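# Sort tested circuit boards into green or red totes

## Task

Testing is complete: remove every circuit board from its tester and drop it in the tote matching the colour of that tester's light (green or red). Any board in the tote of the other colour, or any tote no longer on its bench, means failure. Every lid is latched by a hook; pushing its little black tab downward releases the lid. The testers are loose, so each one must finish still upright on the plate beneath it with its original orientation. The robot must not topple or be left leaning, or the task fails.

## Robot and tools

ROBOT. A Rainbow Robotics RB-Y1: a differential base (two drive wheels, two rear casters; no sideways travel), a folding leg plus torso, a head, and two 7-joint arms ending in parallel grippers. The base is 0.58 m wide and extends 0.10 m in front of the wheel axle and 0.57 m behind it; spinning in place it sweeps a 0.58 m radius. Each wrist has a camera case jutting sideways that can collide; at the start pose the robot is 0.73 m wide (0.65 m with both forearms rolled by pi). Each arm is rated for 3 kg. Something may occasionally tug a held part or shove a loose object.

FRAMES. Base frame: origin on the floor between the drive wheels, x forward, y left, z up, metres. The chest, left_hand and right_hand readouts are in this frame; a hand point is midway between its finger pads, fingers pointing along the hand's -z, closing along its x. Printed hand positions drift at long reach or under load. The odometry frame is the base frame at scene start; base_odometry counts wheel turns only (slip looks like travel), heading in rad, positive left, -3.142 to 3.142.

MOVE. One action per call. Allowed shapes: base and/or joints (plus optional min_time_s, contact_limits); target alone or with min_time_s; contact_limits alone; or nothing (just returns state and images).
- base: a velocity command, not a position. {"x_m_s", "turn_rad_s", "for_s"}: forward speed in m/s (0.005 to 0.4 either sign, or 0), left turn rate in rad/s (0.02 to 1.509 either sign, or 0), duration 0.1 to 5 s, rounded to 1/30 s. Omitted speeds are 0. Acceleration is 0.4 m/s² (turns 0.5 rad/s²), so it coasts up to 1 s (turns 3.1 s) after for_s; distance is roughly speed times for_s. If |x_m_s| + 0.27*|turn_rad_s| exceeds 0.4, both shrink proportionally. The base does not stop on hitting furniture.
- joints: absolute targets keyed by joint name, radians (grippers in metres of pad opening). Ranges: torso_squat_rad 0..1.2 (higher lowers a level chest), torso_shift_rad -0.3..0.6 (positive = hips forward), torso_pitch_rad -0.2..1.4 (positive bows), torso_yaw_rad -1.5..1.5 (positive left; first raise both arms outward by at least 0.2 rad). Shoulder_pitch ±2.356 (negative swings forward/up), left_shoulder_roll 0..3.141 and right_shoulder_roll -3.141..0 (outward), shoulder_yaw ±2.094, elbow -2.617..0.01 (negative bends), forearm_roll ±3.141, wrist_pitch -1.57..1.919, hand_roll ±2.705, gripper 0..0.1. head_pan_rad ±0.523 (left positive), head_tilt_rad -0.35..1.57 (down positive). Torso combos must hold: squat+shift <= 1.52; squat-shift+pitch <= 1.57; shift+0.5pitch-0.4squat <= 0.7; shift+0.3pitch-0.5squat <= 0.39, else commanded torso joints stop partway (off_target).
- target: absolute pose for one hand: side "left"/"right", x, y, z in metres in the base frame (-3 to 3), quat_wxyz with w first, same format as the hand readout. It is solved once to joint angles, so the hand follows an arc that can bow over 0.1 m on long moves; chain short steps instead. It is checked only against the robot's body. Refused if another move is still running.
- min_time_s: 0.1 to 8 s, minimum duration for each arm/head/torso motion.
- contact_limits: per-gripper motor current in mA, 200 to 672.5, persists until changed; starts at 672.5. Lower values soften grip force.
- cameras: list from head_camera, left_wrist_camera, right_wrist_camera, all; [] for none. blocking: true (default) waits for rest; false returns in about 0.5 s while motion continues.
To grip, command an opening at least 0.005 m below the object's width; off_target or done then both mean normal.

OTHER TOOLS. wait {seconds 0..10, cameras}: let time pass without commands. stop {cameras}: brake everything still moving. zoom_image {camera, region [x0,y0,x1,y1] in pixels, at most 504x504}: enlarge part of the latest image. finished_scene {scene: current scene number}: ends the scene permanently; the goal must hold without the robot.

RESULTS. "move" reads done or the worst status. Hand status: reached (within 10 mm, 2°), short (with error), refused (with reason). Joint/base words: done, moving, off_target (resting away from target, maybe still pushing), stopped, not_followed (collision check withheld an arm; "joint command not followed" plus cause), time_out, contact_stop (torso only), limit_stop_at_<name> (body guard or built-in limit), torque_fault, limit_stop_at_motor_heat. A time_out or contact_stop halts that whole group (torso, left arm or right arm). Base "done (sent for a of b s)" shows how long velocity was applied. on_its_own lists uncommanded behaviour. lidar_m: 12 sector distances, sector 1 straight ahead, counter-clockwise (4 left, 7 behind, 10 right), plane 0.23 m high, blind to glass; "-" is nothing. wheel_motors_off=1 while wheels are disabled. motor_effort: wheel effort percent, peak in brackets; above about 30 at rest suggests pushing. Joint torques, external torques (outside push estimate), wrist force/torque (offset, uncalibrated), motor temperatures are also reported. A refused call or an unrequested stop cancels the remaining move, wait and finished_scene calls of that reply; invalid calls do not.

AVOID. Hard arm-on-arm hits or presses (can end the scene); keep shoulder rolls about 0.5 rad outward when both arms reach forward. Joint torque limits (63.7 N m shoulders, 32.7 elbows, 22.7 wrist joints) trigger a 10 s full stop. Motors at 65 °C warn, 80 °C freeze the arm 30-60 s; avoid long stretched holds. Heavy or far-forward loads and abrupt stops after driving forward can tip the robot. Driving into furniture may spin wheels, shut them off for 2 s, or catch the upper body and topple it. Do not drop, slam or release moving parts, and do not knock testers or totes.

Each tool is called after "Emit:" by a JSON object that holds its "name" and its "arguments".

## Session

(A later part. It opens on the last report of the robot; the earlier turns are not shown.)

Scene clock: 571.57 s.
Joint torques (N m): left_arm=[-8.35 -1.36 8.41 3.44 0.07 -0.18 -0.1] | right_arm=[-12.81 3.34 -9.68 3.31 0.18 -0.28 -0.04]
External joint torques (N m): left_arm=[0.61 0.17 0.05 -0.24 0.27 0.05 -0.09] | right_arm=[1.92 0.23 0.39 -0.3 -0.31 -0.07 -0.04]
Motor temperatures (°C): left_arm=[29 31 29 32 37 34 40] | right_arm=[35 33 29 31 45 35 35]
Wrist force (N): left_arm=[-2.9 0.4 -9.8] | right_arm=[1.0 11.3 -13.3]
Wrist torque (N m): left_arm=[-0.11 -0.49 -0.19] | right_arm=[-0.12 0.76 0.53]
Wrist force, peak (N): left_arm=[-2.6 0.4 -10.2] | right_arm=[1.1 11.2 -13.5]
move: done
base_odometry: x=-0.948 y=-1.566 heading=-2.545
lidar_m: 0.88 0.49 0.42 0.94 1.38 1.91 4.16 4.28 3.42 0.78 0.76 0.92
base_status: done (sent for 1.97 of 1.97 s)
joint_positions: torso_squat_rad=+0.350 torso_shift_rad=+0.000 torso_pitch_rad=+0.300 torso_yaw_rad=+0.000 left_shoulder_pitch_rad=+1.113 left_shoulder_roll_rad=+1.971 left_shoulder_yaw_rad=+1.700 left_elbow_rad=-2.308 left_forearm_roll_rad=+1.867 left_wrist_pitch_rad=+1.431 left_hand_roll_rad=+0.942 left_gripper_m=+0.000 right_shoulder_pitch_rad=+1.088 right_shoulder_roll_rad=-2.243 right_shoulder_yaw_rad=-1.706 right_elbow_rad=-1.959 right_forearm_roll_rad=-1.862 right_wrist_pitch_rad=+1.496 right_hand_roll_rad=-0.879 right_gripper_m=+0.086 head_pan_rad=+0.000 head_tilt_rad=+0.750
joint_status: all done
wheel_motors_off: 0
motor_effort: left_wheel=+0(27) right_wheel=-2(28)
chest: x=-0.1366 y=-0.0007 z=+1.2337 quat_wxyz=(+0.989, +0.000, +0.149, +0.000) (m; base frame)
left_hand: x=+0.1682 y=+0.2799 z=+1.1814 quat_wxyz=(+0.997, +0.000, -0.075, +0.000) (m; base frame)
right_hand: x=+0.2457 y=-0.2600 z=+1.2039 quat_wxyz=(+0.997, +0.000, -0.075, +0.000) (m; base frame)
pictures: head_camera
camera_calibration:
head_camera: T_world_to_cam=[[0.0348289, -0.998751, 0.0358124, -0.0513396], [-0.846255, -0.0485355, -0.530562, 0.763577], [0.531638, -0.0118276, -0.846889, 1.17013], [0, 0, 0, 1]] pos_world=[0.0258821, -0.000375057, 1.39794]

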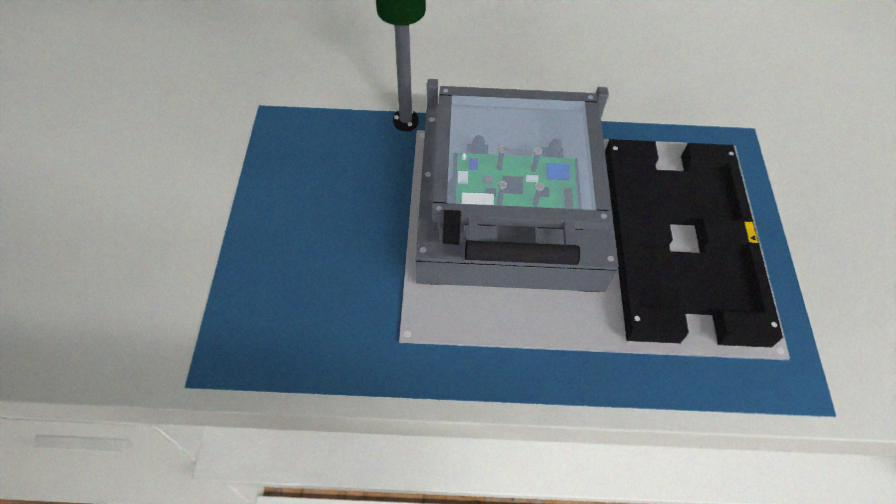

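Emit:
{"name": "move", "arguments": {"joints": {"right_gripper_m":0.034}, "cameras": []}}

Emit:
{"name": "move", "arguments": {"target": {"side":"right","x":0.274,"y":-0.12,"z":1.1,"quat_wxyz":[0.985,0.173,0,0]}, "cameras": []}}

Emit:
{"name": "move", "arguments": {"target": {"side":"right","x":0.274,"y":-0.066,"z":1.06,"quat_wxyz":[0.985,0.173,0,0]}, "cameras": ["head_camera","right_wrist_camera"]}}

Scene clock: 581.97 s.
Joint torques (N m): left_arm=[-8.26 -1.34 8.31 3.41 -0.03 -0.24 -0.05] | right_arm=[-13.3 3.4 -9.76 3.41 0.13 -0.27 -0.02]
External joint torques (N m): left_arm=[0.7 0.19 -0.05 -0.27 0.17 -0.01 -0.05] | right_arm=[1.42 0.28 0.31 -0.19 -0.36 -0.06 -0.03]
Motor temperatures (°C): left_arm=[29 31 29 32 37 34 40] | right_arm=[35 33 29 31 45 35 35]
Wrist force (N): left_arm=[-2.6 0.4 -9.7] | right_arm=[1.0 11.4 -12.9]
Wrist torque (N m): left_arm=[-0.11 -0.46 -0.19] | right_arm=[-0.13 0.77 0.53]
Wrist force, peak (N): left_arm=[-2.6 0.3 -9.9] | right_arm=[0.9 11.3 -13.5]
move: done
base_odometry: x=-0.948 y=-1.566 heading=-2.545
lidar_m: 0.88 0.50 0.42 0.94 1.39 1.91 4.16 4.29 3.42 0.78 0.76 0.93
base_status: not commanded
joint_positions: torso_squat_rad=+0.350 torso_shift_rad=+0.000 torso_pitch_rad=+0.300 torso_yaw_rad=+0.000 left_shoulder_pitch_rad=+1.113 left_shoulder_roll_rad=+1.971 left_shoulder_yaw_rad=+1.700 left_elbow_rad=-2.308 left_forearm_roll_rad=+1.867 left_wrist_pitch_rad=+1.431 left_hand_roll_rad=+0.942 left_gripper_m=+0.000 right_shoulder_pitch_rad=+1.088 right_shoulder_roll_rad=-2.243 right_shoulder_yaw_rad=-1.706 right_elbow_rad=-1.959 right_forearm_roll_rad=-1.862 right_wrist_pitch_rad=+1.496 right_hand_roll_rad=-0.879 right_gripper_m=+0.034 head_pan_rad=+0.000 head_tilt_rad=+0.750
joint_status: all done
wheel_motors_off: 0
motor_effort: left_wheel=+1(2) right_wheel=-3(5)
chest: x=-0.1366 y=-0.0007 z=+1.2337 quat_wxyz=(+0.989, +0.000, +0.149, +0.000) (m; base frame)
left_hand: x=+0.1682 y=+0.2799 z=+1.1814 quat_wxyz=(+0.997, +0.000, -0.075, +0.000) (m; base frame)
right_hand: x=+0.2457 y=-0.2600 z=+1.2039 quat_wxyz=(+0.997, +0.000, -0.075, +0.000) (m; base frame)
pictures: none
No camera images: "cameras" was empty.

Scene clock: 583.17 s.
Joint torques (N m): left_arm=[-8.37 -1.38 8.15 3.32 -0.02 -0.22 -0.07] | right_arm=[-18.94 8.57 -10.04 2.37 -0.35 -0.27 0.07]
External joint torques (N m): left_arm=[0.59 0.15 -0.22 -0.36 0.18 0.01 -0.06] | right_arm=[0.89 1.36 0.95 0.34 -0.19 0.28 0.07]
Motor temperatures (°C): left_arm=[29 31 29 32 37 34 40] | right_arm=[35 33 29 31 45 35 35]
Wrist force (N): left_arm=[-2.4 0.4 -9.4] | right_arm=[2.1 8.9 -12.6]
Wrist torque (N m): left_arm=[-0.11 -0.43 -0.20] | right_arm=[0.03 0.82 0.54]
Wrist force, peak (N): left_arm=[-2.7 0.3 -9.9] | right_arm=[0.9 11.2 -12.9]
move: done
base_odometry: x=-0.948 y=-1.566 heading=-2.545
lidar_m: 0.89 0.48 0.42 0.95 1.39 1.90 4.16 4.28 3.42 0.78 0.77 0.92
base_status: not commanded
joint_positions: torso_squat_rad=+0.350 torso_shift_rad=+0.000 torso_pitch_rad=+0.300 torso_yaw_rad=+0.000 left_shoulder_pitch_rad=+1.113 left_shoulder_roll_rad=+1.971 left_shoulder_yaw_rad=+1.700 left_elbow_rad=-2.308 left_forearm_roll_rad=+1.867 left_wrist_pitch_rad=+1.431 left_hand_roll_rad=+0.942 left_gripper_m=+0.000 right_shoulder_pitch_rad=+1.305 right_shoulder_roll_rad=-2.599 right_shoulder_yaw_rad=-1.642 right_elbow_rad=-1.759 right_forearm_roll_rad=-1.987 right_wrist_pitch_rad=+1.078 right_hand_roll_rad=-0.874 right_gripper_m=+0.034 head_pan_rad=+0.000 head_tilt_rad=+0.750
joint_status: all done
wheel_motors_off: 0
motor_effort: left_wheel=+3(4) right_wheel=-4(4)
chest: x=-0.1366 y=-0.0007 z=+1.2337 quat_wxyz=(+0.989, +0.000, +0.149, +0.000) (m; base frame)
left_hand: x=+0.1682 y=+0.2799 z=+1.1814 quat_wxyz=(+0.997, +0.000, -0.075, +0.000) (m; base frame)
right_hand: x=+0.2737 y=-0.1199 z=+1.1002 quat_wxyz=(+0.985, +0.173, +0.000, +0.000) (m; base frame)
right_hand_status: reached (checked arc, planned for 0.7 s): 0 mm and 0.0 deg off.
pictures: none
No camera images: "cameras" was empty.

Scene clock: 584.00 s.
Joint torques (N m): left_arm=[-8.09 -1.32 8.14 3.5 0.05 -0.28 -0.04] | right_arm=[-18.9 8.86 -9.84 2.11 -0.28 -0.44 0.14]
External joint torques (N m): left_arm=[0.88 0.21 -0.23 -0.18 0.26 -0.05 -0.03] | right_arm=[2.31 1.25 1.16 0.6 -0.2 0.17 0.14]
Motor temperatures (°C): left_arm=[29 31 29 32 37 34 40] | right_arm=[35 33 29 31 45 35 35]
Wrist force (N): left_arm=[-2.7 0.2 -9.7] | right_arm=[2.0 8.8 -12.5]
Wrist torque (N m): left_arm=[-0.08 -0.48 -0.18] | right_arm=[0.05 0.80 0.52]
Wrist force, peak (N): left_arm=[-2.9 0.4 -9.9] | right_arm=[1.9 9.7 -13.1]
move: done
base_odometry: x=-0.948 y=-1.566 heading=-2.545
lidar_m: 0.88 0.49 0.42 0.95 1.40 1.91 4.16 4.29 3.43 0.77 0.76 0.92
base_status: not commanded
joint_positions: torso_squat_rad=+0.350 torso_shift_rad=+0.000 torso_pitch_rad=+0.300 torso_yaw_rad=+0.000 left_shoulder_pitch_rad=+1.113 left_shoulder_roll_rad=+1.971 left_shoulder_yaw_rad=+1.700 left_elbow_rad=-2.308 left_forearm_roll_rad=+1.867 left_wrist_pitch_rad=+1.431 left_hand_roll_rad=+0.942 left_gripper_m=+0.000 right_shoulder_pitch_rad=+1.328 right_shoulder_roll_rad=-2.780 right_shoulder_yaw_rad=-1.605 right_elbow_rad=-1.716 right_forearm_roll_rad=-1.887 right_wrist_pitch_rad=+0.983 right_hand_roll_rad=-1.002 right_gripper_m=+0.034 head_pan_rad=+0.000 head_tilt_rad=+0.750
joint_status: all done
wheel_motors_off: 0
motor_effort: left_wheel=+3(3) right_wheel=-1(3)
chest: x=-0.1366 y=-0.0007 z=+1.2337 quat_wxyz=(+0.989, +0.000, +0.149, +0.000) (m; base frame)
left_hand: x=+0.1682 y=+0.2799 z=+1.1814 quat_wxyz=(+0.997, +0.000, -0.075, +0.000) (m; base frame)
right_hand: x=+0.2736 y=-0.0661 z=+1.0606 quat_wxyz=(+0.985, +0.173, -0.001, +0.000) (m; base frame)
right_hand_status: reached (checked arc, planned for 0.5 s): 1 mm and 0.1 deg off.
pictures: head_camera, right_wrist_camera
camera_calibration:
head_camera: T_world_to_cam=[[0.0348632, -0.998748, 0.0358617, -0.0513515], [-0.846234, -0.0485911, -0.530591, 0.763604], [0.531669, -0.0118493, -0.846869, 1.17013], [0, 0, 0, 1]] pos_world=[0.0258588, -0.000317695, 1.39795]
right_wrist_camera: T_world_to_cam=[[-0.99965, 0.0243672, -0.0102666, 0.288439], [0.00940505, 0.690552, 0.723222, -0.690777], [0.0247125, 0.722873, -0.690539, 0.845056], [0, 0, 0, 1]] pos_world=[0.273952, -0.140879, 1.08609]

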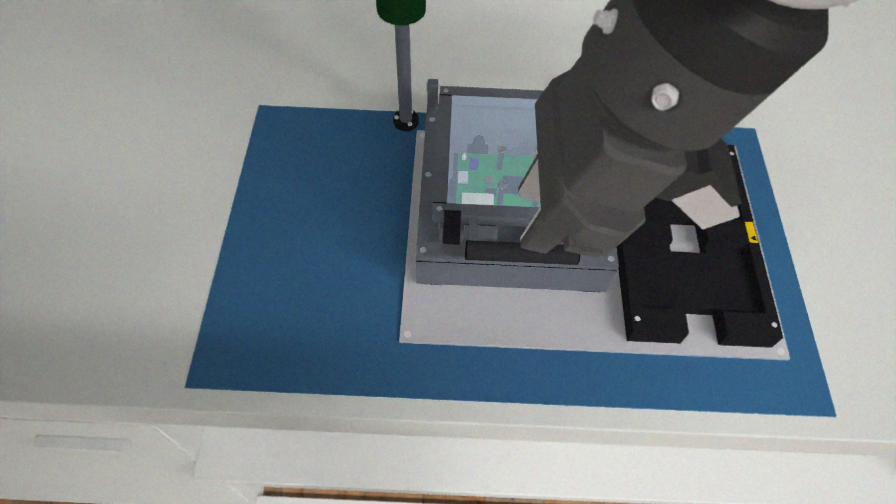

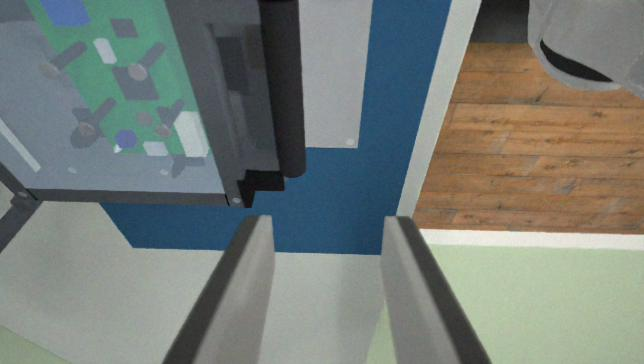

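Emit:
{"name": "move", "arguments": {"target": {"side":"right","x":0.286,"y":-0.07,"z":1.0,"quat_wxyz":[0.985,0.173,0,0]}, "cameras": ["head_camera","right_wrist_camera"]}}

Scene clock: 594.77 s.
Joint torques (N m): left_arm=[-8.4 -1.08 8.27 3.38 0.01 -0.2 -0.05] | right_arm=[-20.91 8.16 -10 1.38 -0.35 -0.5 0.01]
External joint torques (N m): left_arm=[0.56 0.46 -0.09 -0.31 0.21 0.03 -0.04] | right_arm=[1.04 -0.02 0.66 0.51 -0.25 0.08 0.01]
Motor temperatures (°C): left_arm=[29 31 29 32 37 34 40] | right_arm=[35 34 29 31 45 35 35]
Wrist force (N): left_arm=[-2.7 0.1 -9.8] | right_arm=[2.0 8.8 -12.7]
Wrist torque (N m): left_arm=[-0.08 -0.47 -0.18] | right_arm=[0.03 0.82 0.52]
Wrist force, peak (N): left_arm=[-2.3 0.3 -10.1] | right_arm=[1.9 8.6 -13.6]
move: done
base_odometry: x=-0.948 y=-1.566 heading=-2.545
lidar_m: 0.88 0.50 0.42 0.94 1.38 1.91 4.16 4.28 3.42 0.78 0.76 0.92
base_status: not commanded
joint_positions: torso_squat_rad=+0.350 torso_shift_rad=+0.000 torso_pitch_rad=+0.300 torso_yaw_rad=+0.000 left_shoulder_pitch_rad=+1.113 left_shoulder_roll_rad=+1.971 left_shoulder_yaw_rad=+1.700 left_elbow_rad=-2.308 left_forearm_roll_rad=+1.867 left_wrist_pitch_rad=+1.431 left_hand_roll_rad=+0.942 left_gripper_m=+0.000 right_shoulder_pitch_rad=+1.434 right_shoulder_roll_rad=-2.864 right_shoulder_yaw_rad=-1.555 right_elbow_rad=-1.601 right_forearm_roll_rad=-1.837 right_wrist_pitch_rad=+0.889 right_hand_roll_rad=-0.928 right_gripper_m=+0.034 head_pan_rad=+0.000 head_tilt_rad=+0.750
joint_status: all done
wheel_motors_off: 0
motor_effort: left_wheel=+1(4) right_wheel=-2(3)
chest: x=-0.1366 y=-0.0007 z=+1.2337 quat_wxyz=(+0.989, +0.000, +0.149, +0.000) (m; base frame)
left_hand: x=+0.1682 y=+0.2799 z=+1.1815 quat_wxyz=(+0.997, +0.000, -0.075, +0.000) (m; base frame)
right_hand: x=+0.2856 y=-0.0702 z=+1.0003 quat_wxyz=(+0.985, +0.173, -0.001, +0.000) (m; base frame)
right_hand_status: reached (checked arc, planned for 0.4 s): 1 mm and 0.1 deg off.
pictures: head_camera, right_wrist_camera
camera_calibration:
head_camera: T_world_to_cam=[[0.0348378, -0.998752, 0.0357849, -0.0513125], [-0.846244, -0.0485286, -0.530581, 0.763587], [0.531656, -0.0117985, -0.846878, 1.17013], [0, 0, 0, 1]] pos_world=[0.02586, -0.000386811, 1.39794]
right_wrist_camera: T_world_to_cam=[[-0.999613, 0.0257193, -0.0105945, 0.30036], [0.0101148, 0.690898, 0.722882, -0.644268], [0.0259117, 0.722495, -0.690891, 0.806179], [0, 0, 0, 1]] pos_world=[0.285871, -0.145062, 1.02589]

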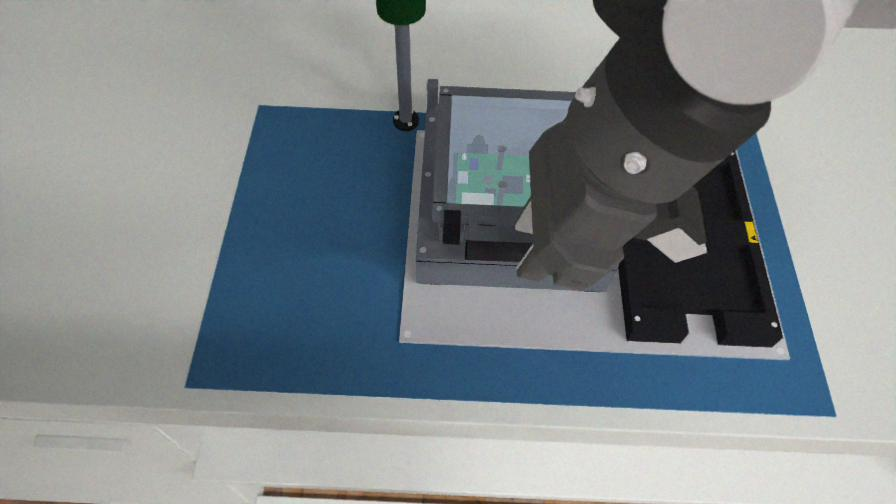

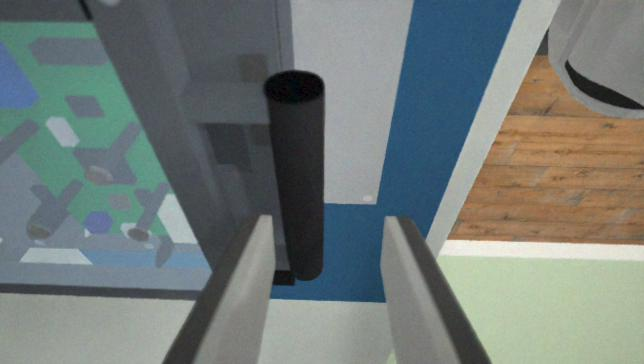

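Emit:
{"name": "move", "arguments": {"target": {"side":"right","x":0.292,"y":-0.073,"z":0.98,"quat_wxyz":[0.985,0.173,0,0]}, "cameras": ["right_wrist_camera"]}}

Emit:
{"name": "move", "arguments": {"target": {"side":"right","x":0.292,"y":-0.073,"z":0.962,"quat_wxyz":[0.985,0.173,0,0]}, "cameras": ["right_wrist_camera"]}}

Scene clock: 603.57 s.
Joint torques (N m): left_arm=[-8.28 -1.46 8.15 3.43 0.05 -0.18 -0.02] | right_arm=[-20.33 7.89 -9.33 1.29 -0.26 -0.59 0.06]
External joint torques (N m): left_arm=[0.68 0.07 -0.22 -0.25 0.25 0.05 -0.01] | right_arm=[1.94 -0.49 1.12 0.55 -0.14 -0.03 0.05]
Motor temperatures (°C): left_arm=[29 31 29 32 37 34 40] | right_arm=[36 34 29 31 45 35 35]
Wrist force (N): left_arm=[-2.6 0.5 -10.0] | right_arm=[2.0 9.0 -12.8]
Wrist torque (N m): left_arm=[-0.11 -0.45 -0.19] | right_arm=[0.03 0.83 0.53]
Wrist force, peak (N): left_arm=[-2.6 0.5 -10.0] | right_arm=[1.5 9.1 -13.6]
move: done
base_odometry: x=-0.948 y=-1.566 heading=-2.545
lidar_m: 0.88 0.49 0.42 0.95 1.38 1.92 4.16 4.28 3.42 0.79 0.77 0.92
base_status: not commanded
joint_positions: torso_squat_rad=+0.350 torso_shift_rad=+0.000 torso_pitch_rad=+0.300 torso_yaw_rad=+0.000 left_shoulder_pitch_rad=+1.113 left_shoulder_roll_rad=+1.971 left_shoulder_yaw_rad=+1.700 left_elbow_rad=-2.308 left_forearm_roll_rad=+1.867 left_wrist_pitch_rad=+1.431 left_hand_roll_rad=+0.942 left_gripper_m=+0.000 right_shoulder_pitch_rad=+1.473 right_shoulder_roll_rad=-2.899 right_shoulder_yaw_rad=-1.547 right_elbow_rad=-1.535 right_forearm_roll_rad=-1.838 right_wrist_pitch_rad=+0.869 right_hand_roll_rad=-0.879 right_gripper_m=+0.034 head_pan_rad=+0.000 head_tilt_rad=+0.750
joint_status: all done
wheel_motors_off: 0
motor_effort: left_wheel=+3(5) right_wheel=-2(3)
chest: x=-0.1366 y=-0.0007 z=+1.2337 quat_wxyz=(+0.989, +0.000, +0.149, +0.000) (m; base frame)
left_hand: x=+0.1682 y=+0.2799 z=+1.1815 quat_wxyz=(+0.997, +0.000, -0.075, +0.000) (m; base frame)
right_hand: x=+0.2922 y=-0.0730 z=+0.9802 quat_wxyz=(+0.985, +0.173, +0.000, +0.000) (m; base frame)
right_hand_status: reached (checked arc, planned for 0.3 s): 0 mm and 0.0 deg off.
pictures: right_wrist_camera
camera_calibration:
right_wrist_camera: T_world_to_cam=[[-0.999639, 0.0250783, -0.00967654, 0.30583], [0.010335, 0.690889, 0.722887, -0.627946], [0.0248142, 0.722526, -0.690898, 0.794455], [0, 0, 0, 1]] pos_world=[0.292496, -0.147843, 1.00578]

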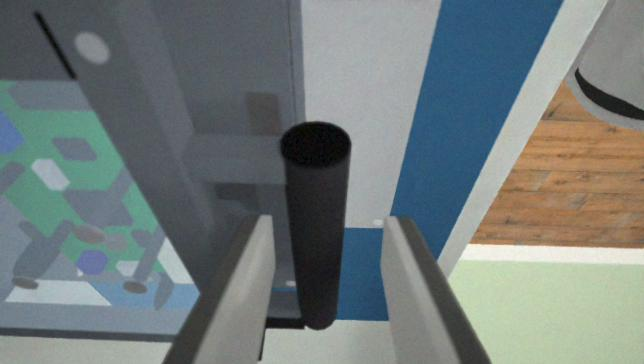

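Scene clock: 604.17 s.
Joint torques (N m): left_arm=[-8.33 -1.19 8.35 3.45 0.01 -0.33 -0.1] | right_arm=[-20.52 8.03 -8.96 1.21 -0.26 -0.65 0.11]
External joint torques (N m): left_arm=[0.63 0.34 -0.01 -0.23 0.22 -0.1 -0.09] | right_arm=[1.82 -0.4 1.31 0.63 -0.14 -0.1 0.1]
Motor temperatures (°C): left_arm=[29 31 29 32 37 34 40] | right_arm=[36 34 29 31 45 35 35]
Wrist force (N): left_arm=[-2.7 0.3 -9.7] | right_arm=[2.2 8.8 -12.5]
Wrist torque (N m): left_arm=[-0.11 -0.47 -0.17] | right_arm=[0.04 0.83 0.52]
Wrist force, peak (N): left_arm=[-2.6 0.4 -9.9] | right_arm=[2.0 9.0 -14.3]
move: done
base_odometry: x=-0.948 y=-1.566 heading=-2.545
lidar_m: 0.89 0.50 0.42 0.95 1.39 1.91 4.16 4.29 3.42 0.79 0.76 0.92
base_status: not commanded
joint_positions: torso_squat_rad=+0.350 torso_shift_rad=+0.000 torso_pitch_rad=+0.300 torso_yaw_rad=+0.000 left_shoulder_pitch_rad=+1.113 left_shoulder_roll_rad=+1.971 left_shoulder_yaw_rad=+1.700 left_elbow_rad=-2.308 left_forearm_roll_rad=+1.867 left_wrist_pitch_rad=+1.431 left_hand_roll_rad=+0.942 left_gripper_m=+0.000 right_shoulder_pitch_rad=+1.504 right_shoulder_roll_rad=-2.927 right_shoulder_yaw_rad=-1.535 right_elbow_rad=-1.503 right_forearm_roll_rad=-1.825 right_wrist_pitch_rad=+0.841 right_hand_roll_rad=-0.863 right_gripper_m=+0.034 head_pan_rad=+0.000 head_tilt_rad=+0.750
joint_status: all done
wheel_motors_off: 0
motor_effort: left_wheel=+3(4) right_wheel=-3(3)
chest: x=-0.1366 y=-0.0007 z=+1.2337 quat_wxyz=(+0.989, +0.000, +0.149, +0.000) (m; base frame)
left_hand: x=+0.1682 y=+0.2799 z=+1.1815 quat_wxyz=(+0.997, +0.000, -0.075, +0.000) (m; base frame)
right_hand: x=+0.2921 y=-0.0730 z=+0.9622 quat_wxyz=(+0.985, +0.173, +0.000, +0.000) (m; base frame)
right_hand_status: reached (checked arc, planned for 0.2 s): 0 mm and 0.0 deg off.
pictures: right_wrist_camera
camera_calibration:
right_wrist_camera: T_world_to_cam=[[-0.999643, 0.0249665, -0.00955729, 0.305516], [0.0103421, 0.690834, 0.72294, -0.615043], [0.0246518, 0.722583, -0.690845, 0.781992], [0, 0, 0, 1]] pos_world=[0.29249, -0.147789, 0.987794]

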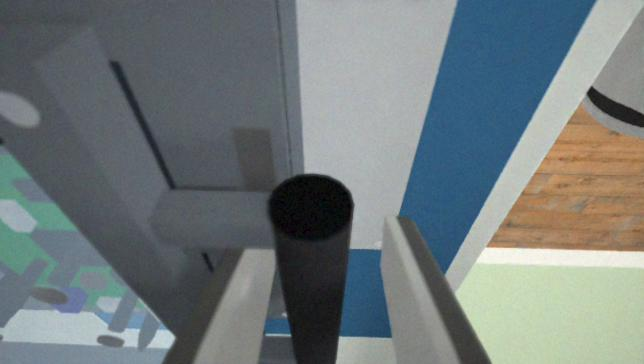

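Emit:
{"name": "move", "arguments": {"target": {"side":"right","x":0.294,"y":-0.073,"z":0.961,"quat_wxyz":[0.985,0.173,0,0]}, "cameras": ["right_wrist_camera"]}}

Emit:
{"name": "move", "arguments": {"joints": {"right_gripper_m":0.008}, "cameras": ["right_wrist_camera"]}}

Emit:
{"name": "move", "arguments": {"target": {"side":"left","x":0.29,"y":0.1,"z":1.03,"quat_wxyz":[0.985,-0.173,0,0]}, "cameras": ["head_camera","left_wrist_camera"]}}

Scene clock: 611.93 s.
Joint torques (N m): left_arm=[-8.33 -1.18 8.45 3.43 -0.04 -0.26 -0.05] | right_arm=[-20.14 7.99 -9.62 1.06 -0.31 -0.62 0.08]
External joint torques (N m): left_arm=[0.63 0.35 0.08 -0.25 0.16 -0.03 -0.04] | right_arm=[2.28 -0.47 0.63 0.46 -0.18 -0.07 0.08]
Motor temperatures (°C): left_arm=[29 31 29 32 37 34 40] | right_arm=[36 34 29 31 45 35 35]
Wrist force (N): left_arm=[-2.9 0.6 -9.6] | right_arm=[2.5 8.8 -13.0]
Wrist torque (N m): left_arm=[-0.11 -0.50 -0.19] | right_arm=[0.02 0.87 0.51]
Wrist force, peak (N): left_arm=[-3.0 0.3 -9.9] | right_arm=[2.1 9.1 -13.0]
move: done
base_odometry: x=-0.948 y=-1.566 heading=-2.545
lidar_m: 0.88 0.50 0.42 0.94 1.39 1.91 4.16 4.28 3.42 0.78 0.76 0.93
base_status: not commanded
joint_positions: torso_squat_rad=+0.350 torso_shift_rad=+0.000 torso_pitch_rad=+0.300 torso_yaw_rad=+0.000 left_shoulder_pitch_rad=+1.113 left_shoulder_roll_rad=+1.971 left_shoulder_yaw_rad=+1.700 left_elbow_rad=-2.308 left_forearm_roll_rad=+1.867 left_wrist_pitch_rad=+1.431 left_hand_roll_rad=+0.942 left_gripper_m=+0.000 right_shoulder_pitch_rad=+1.506 right_shoulder_roll_rad=-2.933 right_shoulder_yaw_rad=-1.537 right_elbow_rad=-1.489 right_forearm_roll_rad=-1.829 right_wrist_pitch_rad=+0.843 right_hand_roll_rad=-0.854 right_gripper_m=+0.034 head_pan_rad=+0.000 head_tilt_rad=+0.750
joint_status: all done
wheel_motors_off: 0
motor_effort: left_wheel=+3(4) right_wheel=-2(5)
chest: x=-0.1366 y=-0.0007 z=+1.2337 quat_wxyz=(+0.989, +0.000, +0.149, +0.000) (m; base frame)
left_hand: x=+0.1682 y=+0.2799 z=+1.1815 quat_wxyz=(+0.997, +0.000, -0.075, +0.000) (m; base frame)
right_hand: x=+0.2942 y=-0.0730 z=+0.9612 quat_wxyz=(+0.985, +0.173, +0.000, +0.000) (m; base frame)
right_hand_status: reached (checked arc, planned for 0.1 s): 0 mm and 0.0 deg off.
pictures: right_wrist_camera
camera_calibration:
right_wrist_camera: T_world_to_cam=[[-0.999638, 0.0250784, -0.00972076, 0.307682], [0.0103046, 0.690933, 0.722845, -0.614187], [0.0248442, 0.722483, -0.690942, 0.781311], [0, 0, 0, 1]] pos_world=[0.294489, -0.147838, 0.986793]

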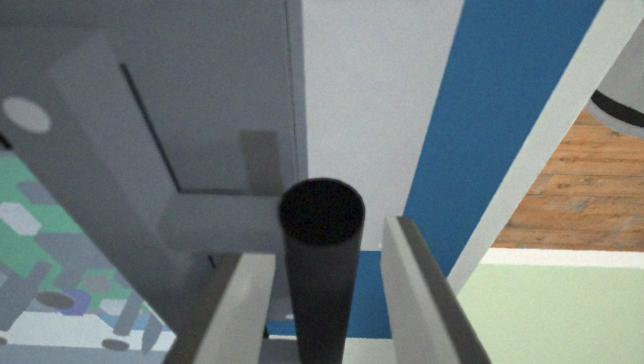

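Scene clock: 612.70 s.
Joint torques (N m): left_arm=[-8.26 -1.22 8.4 3.47 0.01 -0.26 -0.06] | right_arm=[-19.85 8.21 -9.09 -1.81 -1.22 1.04 0.17]
External joint torques (N m): left_arm=[0.7 0.32 0.03 -0.21 0.22 -0.03 -0.06] | right_arm=[2.58 -0.26 1.15 -2.41 -1.09 1.59 0.17]
Motor temperatures (°C): left_arm=[29 31 29 32 37 34 40] | right_arm=[36 34 29 31 45 35 35]
Wrist force (N): left_arm=[-2.8 0.3 -9.5] | right_arm=[13.6 8.7 -20.2]
Wrist torque (N m): left_arm=[-0.08 -0.48 -0.18] | right_arm=[0.06 0.76 0.22]
Wrist force, peak (N): left_arm=[-2.7 0.1 -9.8] | right_arm=[15.6 8.9 -23.4]
move: off_target
base_odometry: x=-0.948 y=-1.566 heading=-2.545
lidar_m: 0.88 0.48 0.42 0.94 1.39 1.90 4.16 4.28 3.43 0.78 0.77 0.92
base_status: not commanded
joint_positions: torso_squat_rad=+0.350 torso_shift_rad=+0.000 torso_pitch_rad=+0.300 torso_yaw_rad=+0.000 left_shoulder_pitch_rad=+1.113 left_shoulder_roll_rad=+1.971 left_shoulder_yaw_rad=+1.700 left_elbow_rad=-2.308 left_forearm_roll_rad=+1.867 left_wrist_pitch_rad=+1.431 left_hand_roll_rad=+0.942 left_gripper_m=+0.000 right_shoulder_pitch_rad=+1.506 right_shoulder_roll_rad=-2.933 right_shoulder_yaw_rad=-1.537 right_elbow_rad=-1.489 right_forearm_roll_rad=-1.829 right_wrist_pitch_rad=+0.843 right_hand_roll_rad=-0.854 right_gripper_m=+0.014 head_pan_rad=+0.000 head_tilt_rad=+0.750
joint_status: right_gripper_m off_target (ended at +0.014, target +0.008)
wheel_motors_off: 0
motor_effort: left_wheel=+1(4) right_wheel=-2(4)
chest: x=-0.1365 y=-0.0007 z=+1.2337 quat_wxyz=(+0.989, +0.000, +0.149, +0.000) (m; base frame)
left_hand: x=+0.1683 y=+0.2799 z=+1.1814 quat_wxyz=(+0.997, +0.000, -0.075, +0.000) (m; base frame)
right_hand: x=+0.2947 y=-0.0731 z=+0.9613 quat_wxyz=(+0.985, +0.173, -0.001, +0.000) (m; base frame)
pictures: right_wrist_camera
camera_calibration:
right_wrist_camera: T_world_to_cam=[[-0.999616, 0.0256622, -0.0104881, 0.308969], [0.0101489, 0.690805, 0.72297, -0.614285], [0.0257982, 0.722586, -0.6908, 0.78095], [0, 0, 0, 1]] pos_world=[0.294938, -0.147881, 0.986831]

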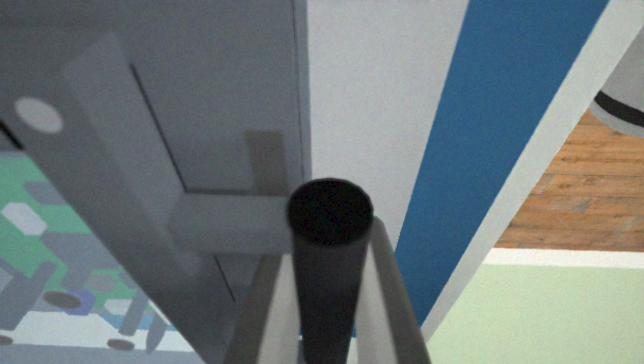

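Scene clock: 614.20 s.
Joint torques (N m): left_arm=[-19.14 -7.08 10.13 2 0.6 -0.39 -0.03] | right_arm=[-18.88 7.45 -8.32 -1.06 -0.68 0.42 0.08]
External joint torques (N m): left_arm=[0.48 0.27 -0.1 0.66 0.22 0.17 -0.02] | right_arm=[3.55 -1 1.93 -1.66 -0.56 0.95 0.08]
Motor temperatures (°C): left_arm=[29 31 29 32 37 34 40] | right_arm=[36 34 29 31 45 35 35]
Wrist force (N): left_arm=[-1.6 2.4 -9.0] | right_arm=[7.5 10.4 -13.3]
Wrist torque (N m): left_arm=[-0.21 -0.39 -0.15] | right_arm=[0.02 0.78 0.22]
Wrist force, peak (N): left_arm=[-2.0 2.4 -10.2] | right_arm=[14.8 9.0 -22.2]
move: done
base_odometry: x=-0.948 y=-1.566 heading=-2.545
lidar_m: 0.88 0.50 0.42 0.95 1.39 1.91 4.16 4.29 3.43 0.78 0.76 0.93
base_status: not commanded
joint_positions: torso_squat_rad=+0.350 torso_shift_rad=+0.000 torso_pitch_rad=+0.300 torso_yaw_rad=+0.000 left_shoulder_pitch_rad=+1.377 left_shoulder_roll_rad=+2.754 left_shoulder_yaw_rad=+1.535 left_elbow_rad=-1.636 left_forearm_roll_rad=+1.936 left_wrist_pitch_rad=+0.925 left_hand_roll_rad=+0.839 left_gripper_m=+0.000 right_shoulder_pitch_rad=+1.506 right_shoulder_roll_rad=-2.932 right_shoulder_yaw_rad=-1.537 right_elbow_rad=-1.489 right_forearm_roll_rad=-1.829 right_wrist_pitch_rad=+0.843 right_hand_roll_rad=-0.854 right_gripper_m=+0.014 head_pan_rad=+0.000 head_tilt_rad=+0.750
joint_status: all done
wheel_motors_off: 0
motor_effort: left_wheel=+3(5) right_wheel=-3(5)
chest: x=-0.1366 y=-0.0007 z=+1.2337 quat_wxyz=(+0.989, +0.000, +0.149, +0.000) (m; base frame)
left_hand: x=+0.2897 y=+0.0999 z=+1.0301 quat_wxyz=(+0.985, -0.173, -0.001, +0.000) (m; base frame)
left_hand_status: reached (checked arc, planned for 1.1 s): 0 mm and 0.1 deg off.
right_hand: x=+0.2946 y=-0.0730 z=+0.9615 quat_wxyz=(+0.985, +0.173, -0.001, +0.000) (m; base frame)
pictures: head_camera, left_wrist_camera
camera_calibration:
head_camera: T_world_to_cam=[[0.0348131, -0.998753, 0.0357881, -0.051326], [-0.846299, -0.0485082, -0.530494, 0.763538], [0.531569, -0.0118193, -0.846933, 1.17014], [0, 0, 0, 1]] pos_world=[0.0259566, -0.000393917, 1.39792]
left_wrist_camera: T_world_to_cam=[[0.999817, 0.0107576, -0.0157883, -0.275818], [0.0189804, -0.653482, 0.756704, -0.685445], [-0.00217711, -0.756866, -0.653567, 0.818502], [0, 0, 0, 1]] pos_world=[0.29056, 0.174537, 1.04927]

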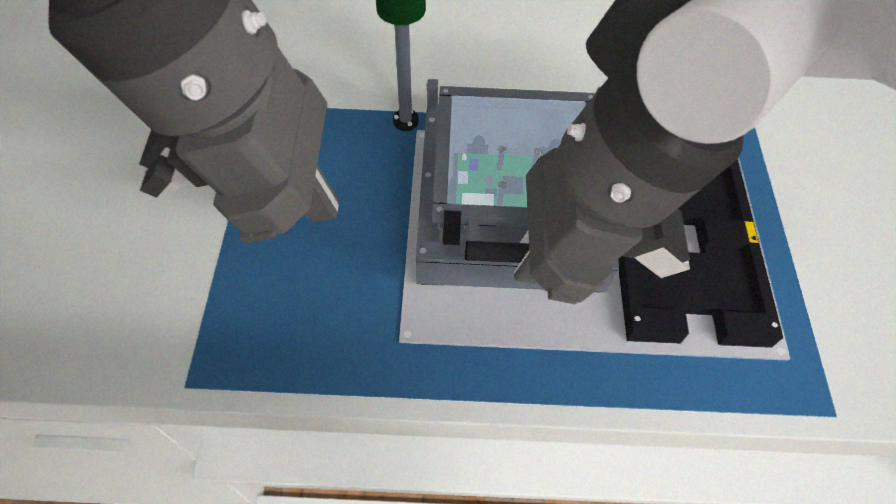

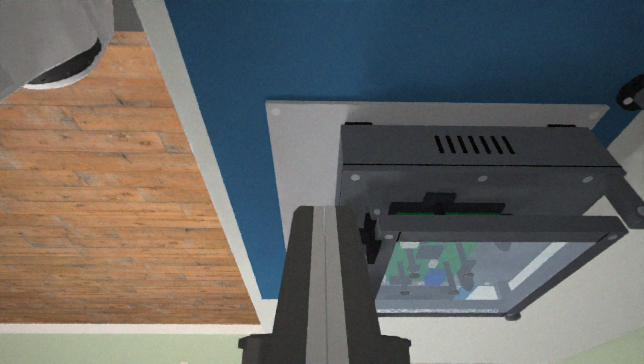

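Emit:
{"name": "move", "arguments": {"target": {"side":"right","x":0.2946,"y":-0.073,"z":0.959,"quat_wxyz":[0.985,0.173,0,0]}, "min_time_s": 1, "cameras": ["head_camera","left_wrist_camera"]}}

Emit:
{"name": "zoom_image", "arguments": {"camera": "left_wrist_camera", "region": [260, 160, 480, 300]}}

Emit:
{"name": "zoom_image", "arguments": {"camera": "head_camera", "region": [400, 180, 600, 300]}}

Scene clock: 639.40 s.
Joint torques (N m): left_arm=[-18.91 -6.91 10.31 1.99 0.59 -0.39 -0.12] | right_arm=[-13.09 3.58 -6.78 2.09 0.49 -1.44 0.62]
External joint torques (N m): left_arm=[0.71 0.44 0.08 0.64 0.22 0.17 -0.12] | right_arm=[9.38 -4.89 3.46 1.49 0.61 -0.89 0.62]
Motor temperatures (°C): left_arm=[29 31 30 32 37 34 40] | right_arm=[36 34 29 31 45 35 35]
Wrist force (N): left_arm=[-1.5 2.2 -8.8] | right_arm=[-3.3 10.6 9.1]
Wrist torque (N m): left_arm=[-0.18 -0.37 -0.16] | right_arm=[0.04 0.90 0.17]
Wrist force, peak (N): left_arm=[-1.7 2.5 -9.3] | right_arm=[8.4 10.3 -14.1]
move: done
base_odometry: x=-0.948 y=-1.566 heading=-2.545
lidar_m: 0.88 0.49 0.42 0.95 1.39 1.91 4.16 4.28 3.42 0.78 0.76 0.93
base_status: not commanded
joint_positions: torso_squat_rad=+0.350 torso_shift_rad=+0.000 torso_pitch_rad=+0.299 torso_yaw_rad=+0.000 left_shoulder_pitch_rad=+1.377 left_shoulder_roll_rad=+2.754 left_shoulder_yaw_rad=+1.535 left_elbow_rad=-1.636 left_forearm_roll_rad=+1.936 left_wrist_pitch_rad=+0.925 left_hand_roll_rad=+0.839 left_gripper_m=+0.000 right_shoulder_pitch_rad=+1.508 right_shoulder_roll_rad=-2.936 right_shoulder_yaw_rad=-1.538 right_elbow_rad=-1.482 right_forearm_roll_rad=-1.829 right_wrist_pitch_rad=+0.841 right_hand_roll_rad=-0.849 right_gripper_m=+0.014 head_pan_rad=+0.000 head_tilt_rad=+0.750
joint_status: all done
wheel_motors_off: 0
motor_effort: left_wheel=+2(4) right_wheel=-2(5)
chest: x=-0.1370 y=-0.0007 z=+1.2337 quat_wxyz=(+0.989, +0.000, +0.149, +0.000) (m; base frame)
left_hand: x=+0.2895 y=+0.0999 z=+1.0304 quat_wxyz=(+0.985, -0.173, -0.001, +0.000) (m; base frame)
right_hand: x=+0.2953 y=-0.0730 z=+0.9606 quat_wxyz=(+0.985, +0.173, -0.002, +0.000) (m; base frame)
right_hand_status: reached (checked arc, planned for 1.0 s): 2 mm and 0.2 deg off.
pictures: head_camera, left_wrist_camera
camera_calibration:
head_camera: T_world_to_cam=[[0.0347455, -0.998754, 0.0358249, -0.0513685], [-0.845937, -0.0484786, -0.531074, 0.763986], [0.532149, -0.0118532, -0.846568, 1.17002], [0, 0, 0, 1]] pos_world=[0.0254412, -0.000398963, 1.39808]
left_wrist_camera: T_world_to_cam=[[0.999829, 0.0107146, -0.0151024, -0.27626], [0.0184333, -0.653473, 0.756726, -0.685573], [-0.00176098, -0.756874, -0.653558, 0.818577], [0, 0, 0, 1]] pos_world=[0.290291, 0.174517, 1.04961]

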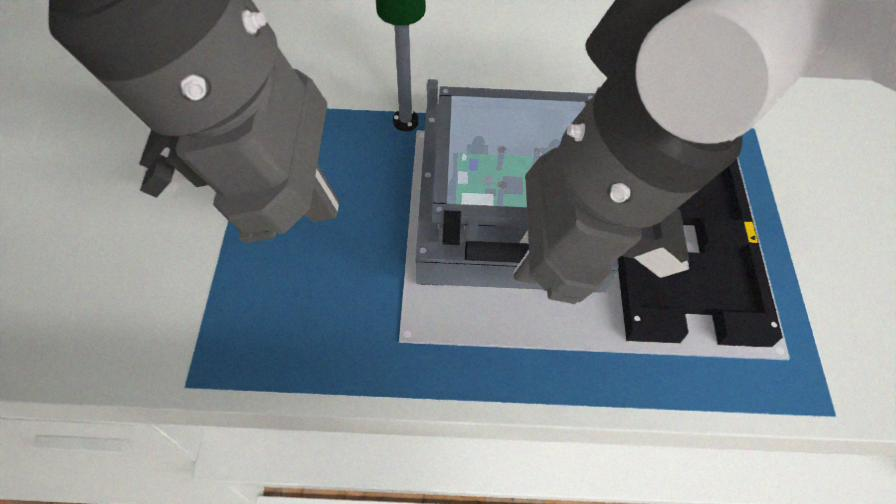

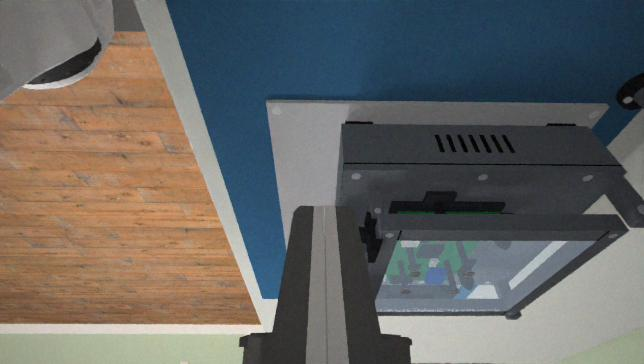

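Scaled by 2.291 from the camera's 644x364 image, which has a finer 920x520 frame.

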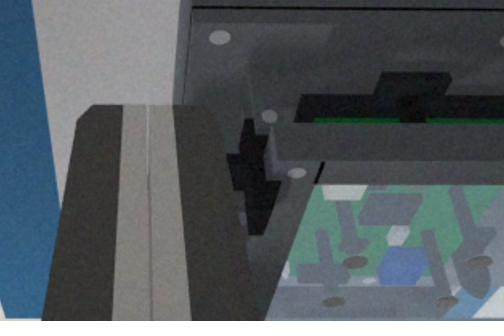

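Scaled by 2.520 from the camera's 896x504 image, which has a finer 1280x720 frame.

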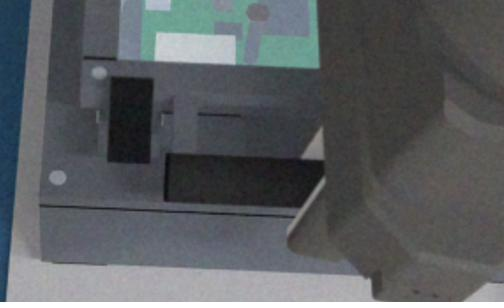

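Emit:
{"name": "move", "arguments": {"target": {"side":"left","x":0.303,"y":0.035,"z":1.0,"quat_wxyz":[0.985,-0.173,0,0]}, "min_time_s": 1.5, "cameras": []}}

Emit:
{"name": "move", "arguments": {"target": {"side":"left","x":0.303,"y":0.027,"z":0.985,"quat_wxyz":[0.985,-0.173,0,0]}, "min_time_s": 1, "cameras": ["head_camera","left_wrist_camera"]}}

Emit:
{"name": "zoom_image", "arguments": {"camera": "left_wrist_camera", "region": [260, 160, 480, 300]}}

Emit:
{"name": "zoom_image", "arguments": {"camera": "head_camera", "region": [350, 160, 550, 280]}}

Scene clock: 650.23 s.
Joint torques (N m): left_arm=[-19.13 -5.44 8.88 2.08 0.26 -0.85 0.44] | right_arm=[-13.55 3.67 -6.47 2.01 0.58 -1.29 0.67]
External joint torques (N m): left_arm=[2.19 2.02 -1.13 0.9 -0.08 -0.27 0.44] | right_arm=[8.92 -4.8 3.77 1.41 0.71 -0.74 0.66]
Motor temperatures (°C): left_arm=[30 31 30 32 37 34 40] | right_arm=[36 34 29 31 45 35 35]
Wrist force (N): left_arm=[-1.8 2.2 -9.0] | right_arm=[-3.7 11.0 9.3]
Wrist torque (N m): left_arm=[-0.18 -0.41 -0.15] | right_arm=[-0.01 0.87 0.17]
Wrist force, peak (N): left_arm=[-1.8 2.5 -9.3] | right_arm=[-3.5 12.2 11.0]
move: done
base_odometry: x=-0.948 y=-1.566 heading=-2.545
lidar_m: 0.88 0.49 0.43 0.94 1.39 1.90 4.16 4.28 3.42 0.78 0.77 0.92
base_status: not commanded
joint_positions: torso_squat_rad=+0.350 torso_shift_rad=+0.000 torso_pitch_rad=+0.299 torso_yaw_rad=+0.000 left_shoulder_pitch_rad=+1.387 left_shoulder_roll_rad=+2.997 left_shoulder_yaw_rad=+1.531 left_elbow_rad=-1.450 left_forearm_roll_rad=+1.898 left_wrist_pitch_rad=+0.897 left_hand_roll_rad=+0.904 left_gripper_m=+0.000 right_shoulder_pitch_rad=+1.508 right_shoulder_roll_rad=-2.936 right_shoulder_yaw_rad=-1.538 right_elbow_rad=-1.482 right_forearm_roll_rad=-1.829 right_wrist_pitch_rad=+0.841 right_hand_roll_rad=-0.849 right_gripper_m=+0.014 head_pan_rad=+0.000 head_tilt_rad=+0.750
joint_status: all done
wheel_motors_off: 0
motor_effort: left_wheel=+2(4) right_wheel=-3(5)
chest: x=-0.1370 y=-0.0007 z=+1.2337 quat_wxyz=(+0.989, +0.000, +0.149, +0.000) (m; base frame)
left_hand: x=+0.3031 y=+0.0349 z=+1.0003 quat_wxyz=(+0.985, -0.173, +0.000, +0.000) (m; base frame)
left_hand_status: reached (checked arc, planned for 1.5 s): 0 mm and 0.0 deg off.
right_hand: x=+0.2953 y=-0.0730 z=+0.9607 quat_wxyz=(+0.985, +0.173, -0.002, +0.000) (m; base frame)
pictures: none
No camera images: "cameras" was empty.

Scene clock: 651.57 s.
Joint torques (N m): left_arm=[-19.05 -5.39 8.78 2.08 0.35 -0.97 0.5] | right_arm=[-13.51 3.9 -6.68 2.06 0.62 -1.32 0.68]
External joint torques (N m): left_arm=[2.42 2.05 -1.1 1.02 0.01 -0.38 0.51] | right_arm=[8.96 -4.57 3.56 1.46 0.74 -0.77 0.67]
Motor temperatures (°C): left_arm=[30 31 30 32 37 34 40] | right_arm=[36 34 29 31 45 35 35]
Wrist force (N): left_arm=[-1.6 2.3 -9.2] | right_arm=[-3.6 10.9 9.1]
Wrist torque (N m): left_arm=[-0.21 -0.40 -0.17] | right_arm=[0.00 0.87 0.16]
Wrist force, peak (N): left_arm=[-1.7 2.6 -9.3] | right_arm=[-3.5 11.8 11.0]
move: done
base_odometry: x=-0.948 y=-1.566 heading=-2.545
lidar_m: 0.88 0.49 0.43 0.95 1.39 1.92 4.16 4.28 3.42 0.78 0.77 0.92
base_status: not commanded
joint_positions: torso_squat_rad=+0.350 torso_shift_rad=+0.000 torso_pitch_rad=+0.299 torso_yaw_rad=+0.000 left_shoulder_pitch_rad=+1.407 left_shoulder_roll_rad=+3.041 left_shoulder_yaw_rad=+1.522 left_elbow_rad=-1.414 left_forearm_roll_rad=+1.884 left_wrist_pitch_rad=+0.875 left_hand_roll_rad=+0.905 left_gripper_m=+0.000 right_shoulder_pitch_rad=+1.508 right_shoulder_roll_rad=-2.936 right_shoulder_yaw_rad=-1.538 right_elbow_rad=-1.482 right_forearm_roll_rad=-1.829 right_wrist_pitch_rad=+0.841 right_hand_roll_rad=-0.849 right_gripper_m=+0.014 head_pan_rad=+0.000 head_tilt_rad=+0.750
joint_status: all done
wheel_motors_off: 0
motor_effort: left_wheel=+3(3) right_wheel=-4(4)
chest: x=-0.1370 y=-0.0007 z=+1.2337 quat_wxyz=(+0.989, +0.000, +0.149, +0.000) (m; base frame)
left_hand: x=+0.3031 y=+0.0270 z=+0.9853 quat_wxyz=(+0.985, -0.173, +0.000, +0.000) (m; base frame)
left_hand_status: reached (checked arc, planned for 1.0 s): 0 mm and 0.0 deg off.
right_hand: x=+0.2953 y=-0.0730 z=+0.9607 quat_wxyz=(+0.985, +0.173, -0.002, +0.000) (m; base frame)
pictures: head_camera, left_wrist_camera
camera_calibration:
head_camera: T_world_to_cam=[[0.0347306, -0.998754, 0.0358303, -0.0513766], [-0.845919, -0.0484693, -0.531105, 0.76401], [0.53218, -0.011864, -0.846548, 1.17002], [0, 0, 0, 1]] pos_world=[0.0254153, -0.000400513, 1.39809]
left_wrist_camera: T_world_to_cam=[[0.999813, 0.0102576, -0.0163812, -0.288564], [0.0191024, -0.653464, 0.756716, -0.699512], [-0.00294246, -0.756888, -0.653538, 0.734272], [0, 0, 0, 1]] pos_world=[0.304033, 0.101615, 1.00448]

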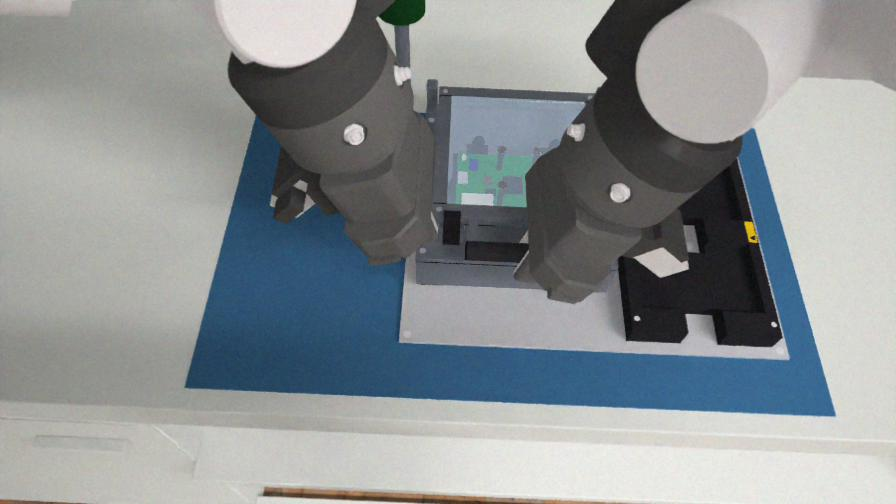

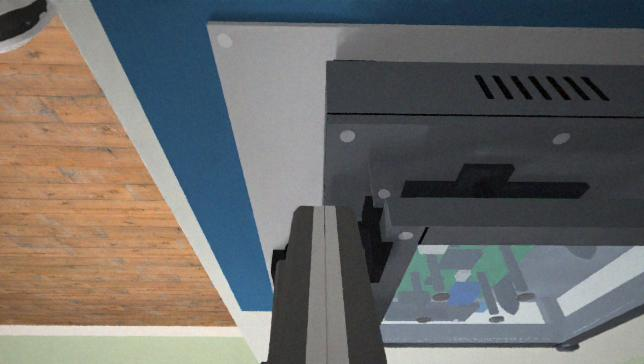

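Scaled by 2.291 from the camera's 644x364 image, which has a finer 920x520 frame.

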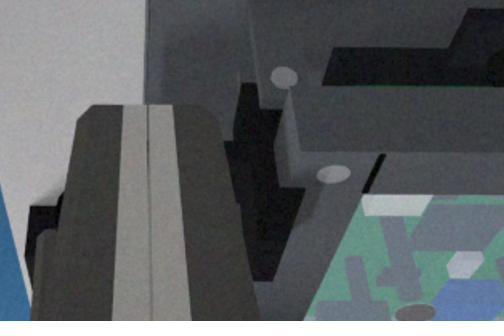

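Scaled by 2.520 from the camera's 896x504 image, which has a finer 1280x720 frame.

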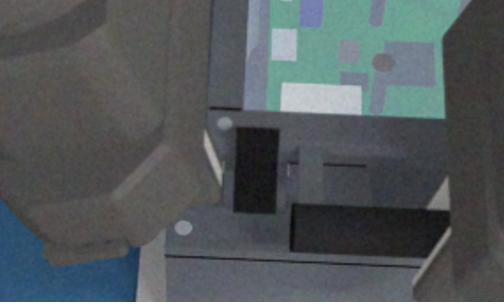

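Emit:
{"name": "move", "arguments": {"target": {"side":"left","x":0.303,"y":0.024,"z":0.973,"quat_wxyz":[0.985,-0.173,0,0]}, "min_time_s": 1, "cameras": ["head_camera","left_wrist_camera"]}}

Emit:
{"name": "zoom_image", "arguments": {"camera": "left_wrist_camera", "region": [260, 160, 480, 300]}}

Emit:
{"name": "zoom_image", "arguments": {"camera": "head_camera", "region": [350, 160, 550, 280]}}

Scene clock: 663.00 s.
Joint torques (N m): left_arm=[-18.94 -5.47 8.36 1.98 0.34 -0.9 -0.32] | right_arm=[-13.66 3.93 -6.13 1.99 0.65 -1.31 0.75]
External joint torques (N m): left_arm=[2.58 1.93 -1.4 1.02 0 -0.32 -0.32] | right_arm=[8.81 -4.54 4.11 1.39 0.77 -0.75 0.75]
Motor temperatures (°C): left_arm=[30 31 30 32 37 34 40] | right_arm=[36 33 29 31 45 35 35]
Wrist force (N): left_arm=[-1.6 2.2 -9.0] | right_arm=[-3.7 11.6 10.8]
Wrist torque (N m): left_arm=[-0.17 -0.42 -0.19] | right_arm=[-0.03 0.86 0.17]
Wrist force, peak (N): left_arm=[-1.9 2.5 -9.2] | right_arm=[-3.8 11.8 11.1]
move: done
base_odometry: x=-0.948 y=-1.566 heading=-2.545
lidar_m: 0.89 0.49 0.42 0.94 1.39 1.91 4.16 4.29 3.42 0.78 0.76 0.91
base_status: not commanded
joint_positions: torso_squat_rad=+0.350 torso_shift_rad=+0.000 torso_pitch_rad=+0.299 torso_yaw_rad=+0.000 left_shoulder_pitch_rad=+1.425 left_shoulder_roll_rad=+3.065 left_shoulder_yaw_rad=+1.514 left_elbow_rad=-1.392 left_forearm_roll_rad=+1.874 left_wrist_pitch_rad=+0.857 left_hand_roll_rad=+0.901 left_gripper_m=+0.000 right_shoulder_pitch_rad=+1.508 right_shoulder_roll_rad=-2.936 right_shoulder_yaw_rad=-1.538 right_elbow_rad=-1.482 right_forearm_roll_rad=-1.829 right_wrist_pitch_rad=+0.841 right_hand_roll_rad=-0.849 right_gripper_m=+0.014 head_pan_rad=+0.000 head_tilt_rad=+0.750
joint_status: all done
wheel_motors_off: 0
motor_effort: left_wheel=+2(5) right_wheel=-3(4)
chest: x=-0.1370 y=-0.0007 z=+1.2337 quat_wxyz=(+0.989, +0.000, +0.149, +0.000) (m; base frame)
left_hand: x=+0.3027 y=+0.0242 z=+0.9737 quat_wxyz=(+0.985, -0.173, +0.000, +0.000) (m; base frame)
left_hand_status: reached (checked arc, planned for 1.0 s): 1 mm and 0.0 deg off.
right_hand: x=+0.2953 y=-0.0730 z=+0.9607 quat_wxyz=(+0.985, +0.173, -0.002, +0.000) (m; base frame)
pictures: head_camera, left_wrist_camera
camera_calibration:
head_camera: T_world_to_cam=[[0.0347305, -0.998754, 0.0358305, -0.0513767], [-0.845919, -0.0484693, -0.531105, 0.76401], [0.53218, -0.0118642, -0.846548, 1.17002], [0, 0, 0, 1]] pos_world=[0.0254151, -0.000400388, 1.39809]
left_wrist_camera: T_world_to_cam=[[0.999815, 0.0102345, -0.0162922, -0.288394], [0.01902, -0.653476, 0.756708, -0.692496], [-0.00290202, -0.756878, -0.65355, 0.72456], [0, 0, 0, 1]] pos_world=[0.303615, 0.0988254, 0.992854]

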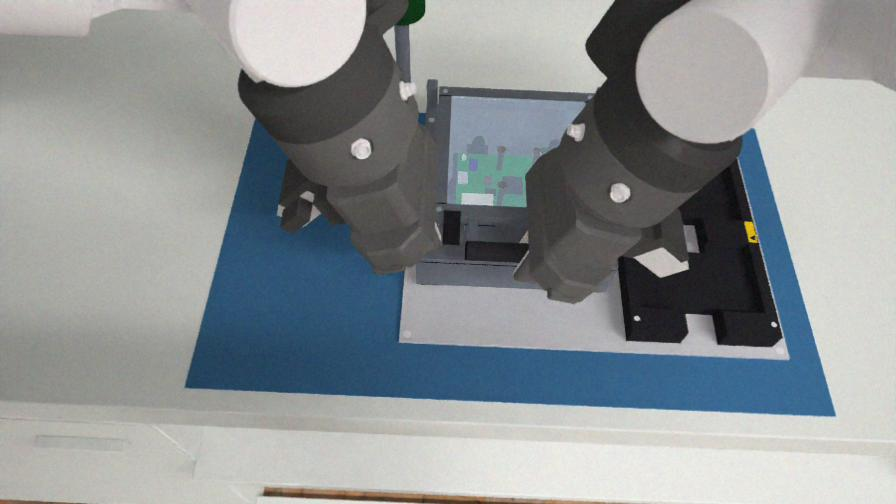

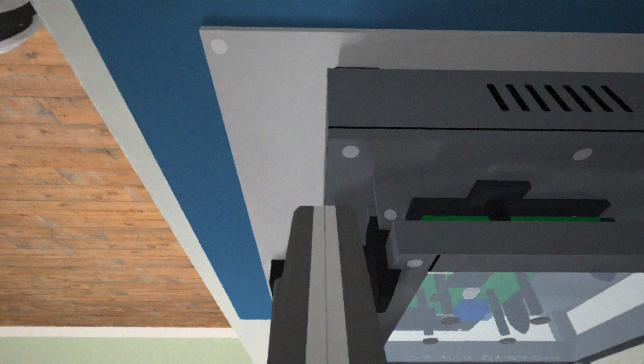

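Scaled by 2.291 from the camera's 644x364 image, which has a finer 920x520 frame.

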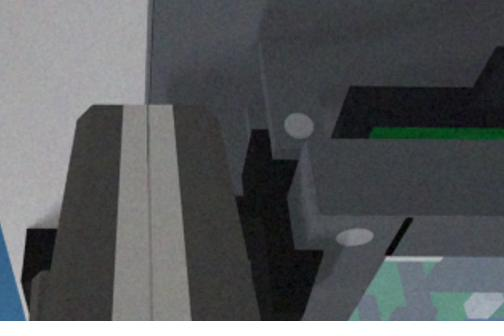

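Scaled by 2.520 from the camera's 896x504 image, which has a finer 1280x720 frame.

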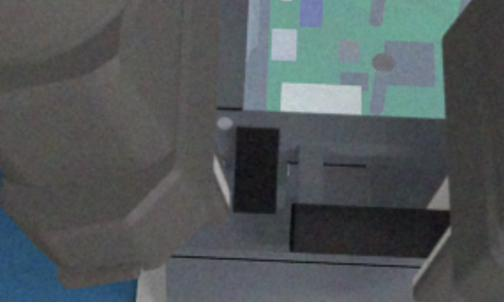

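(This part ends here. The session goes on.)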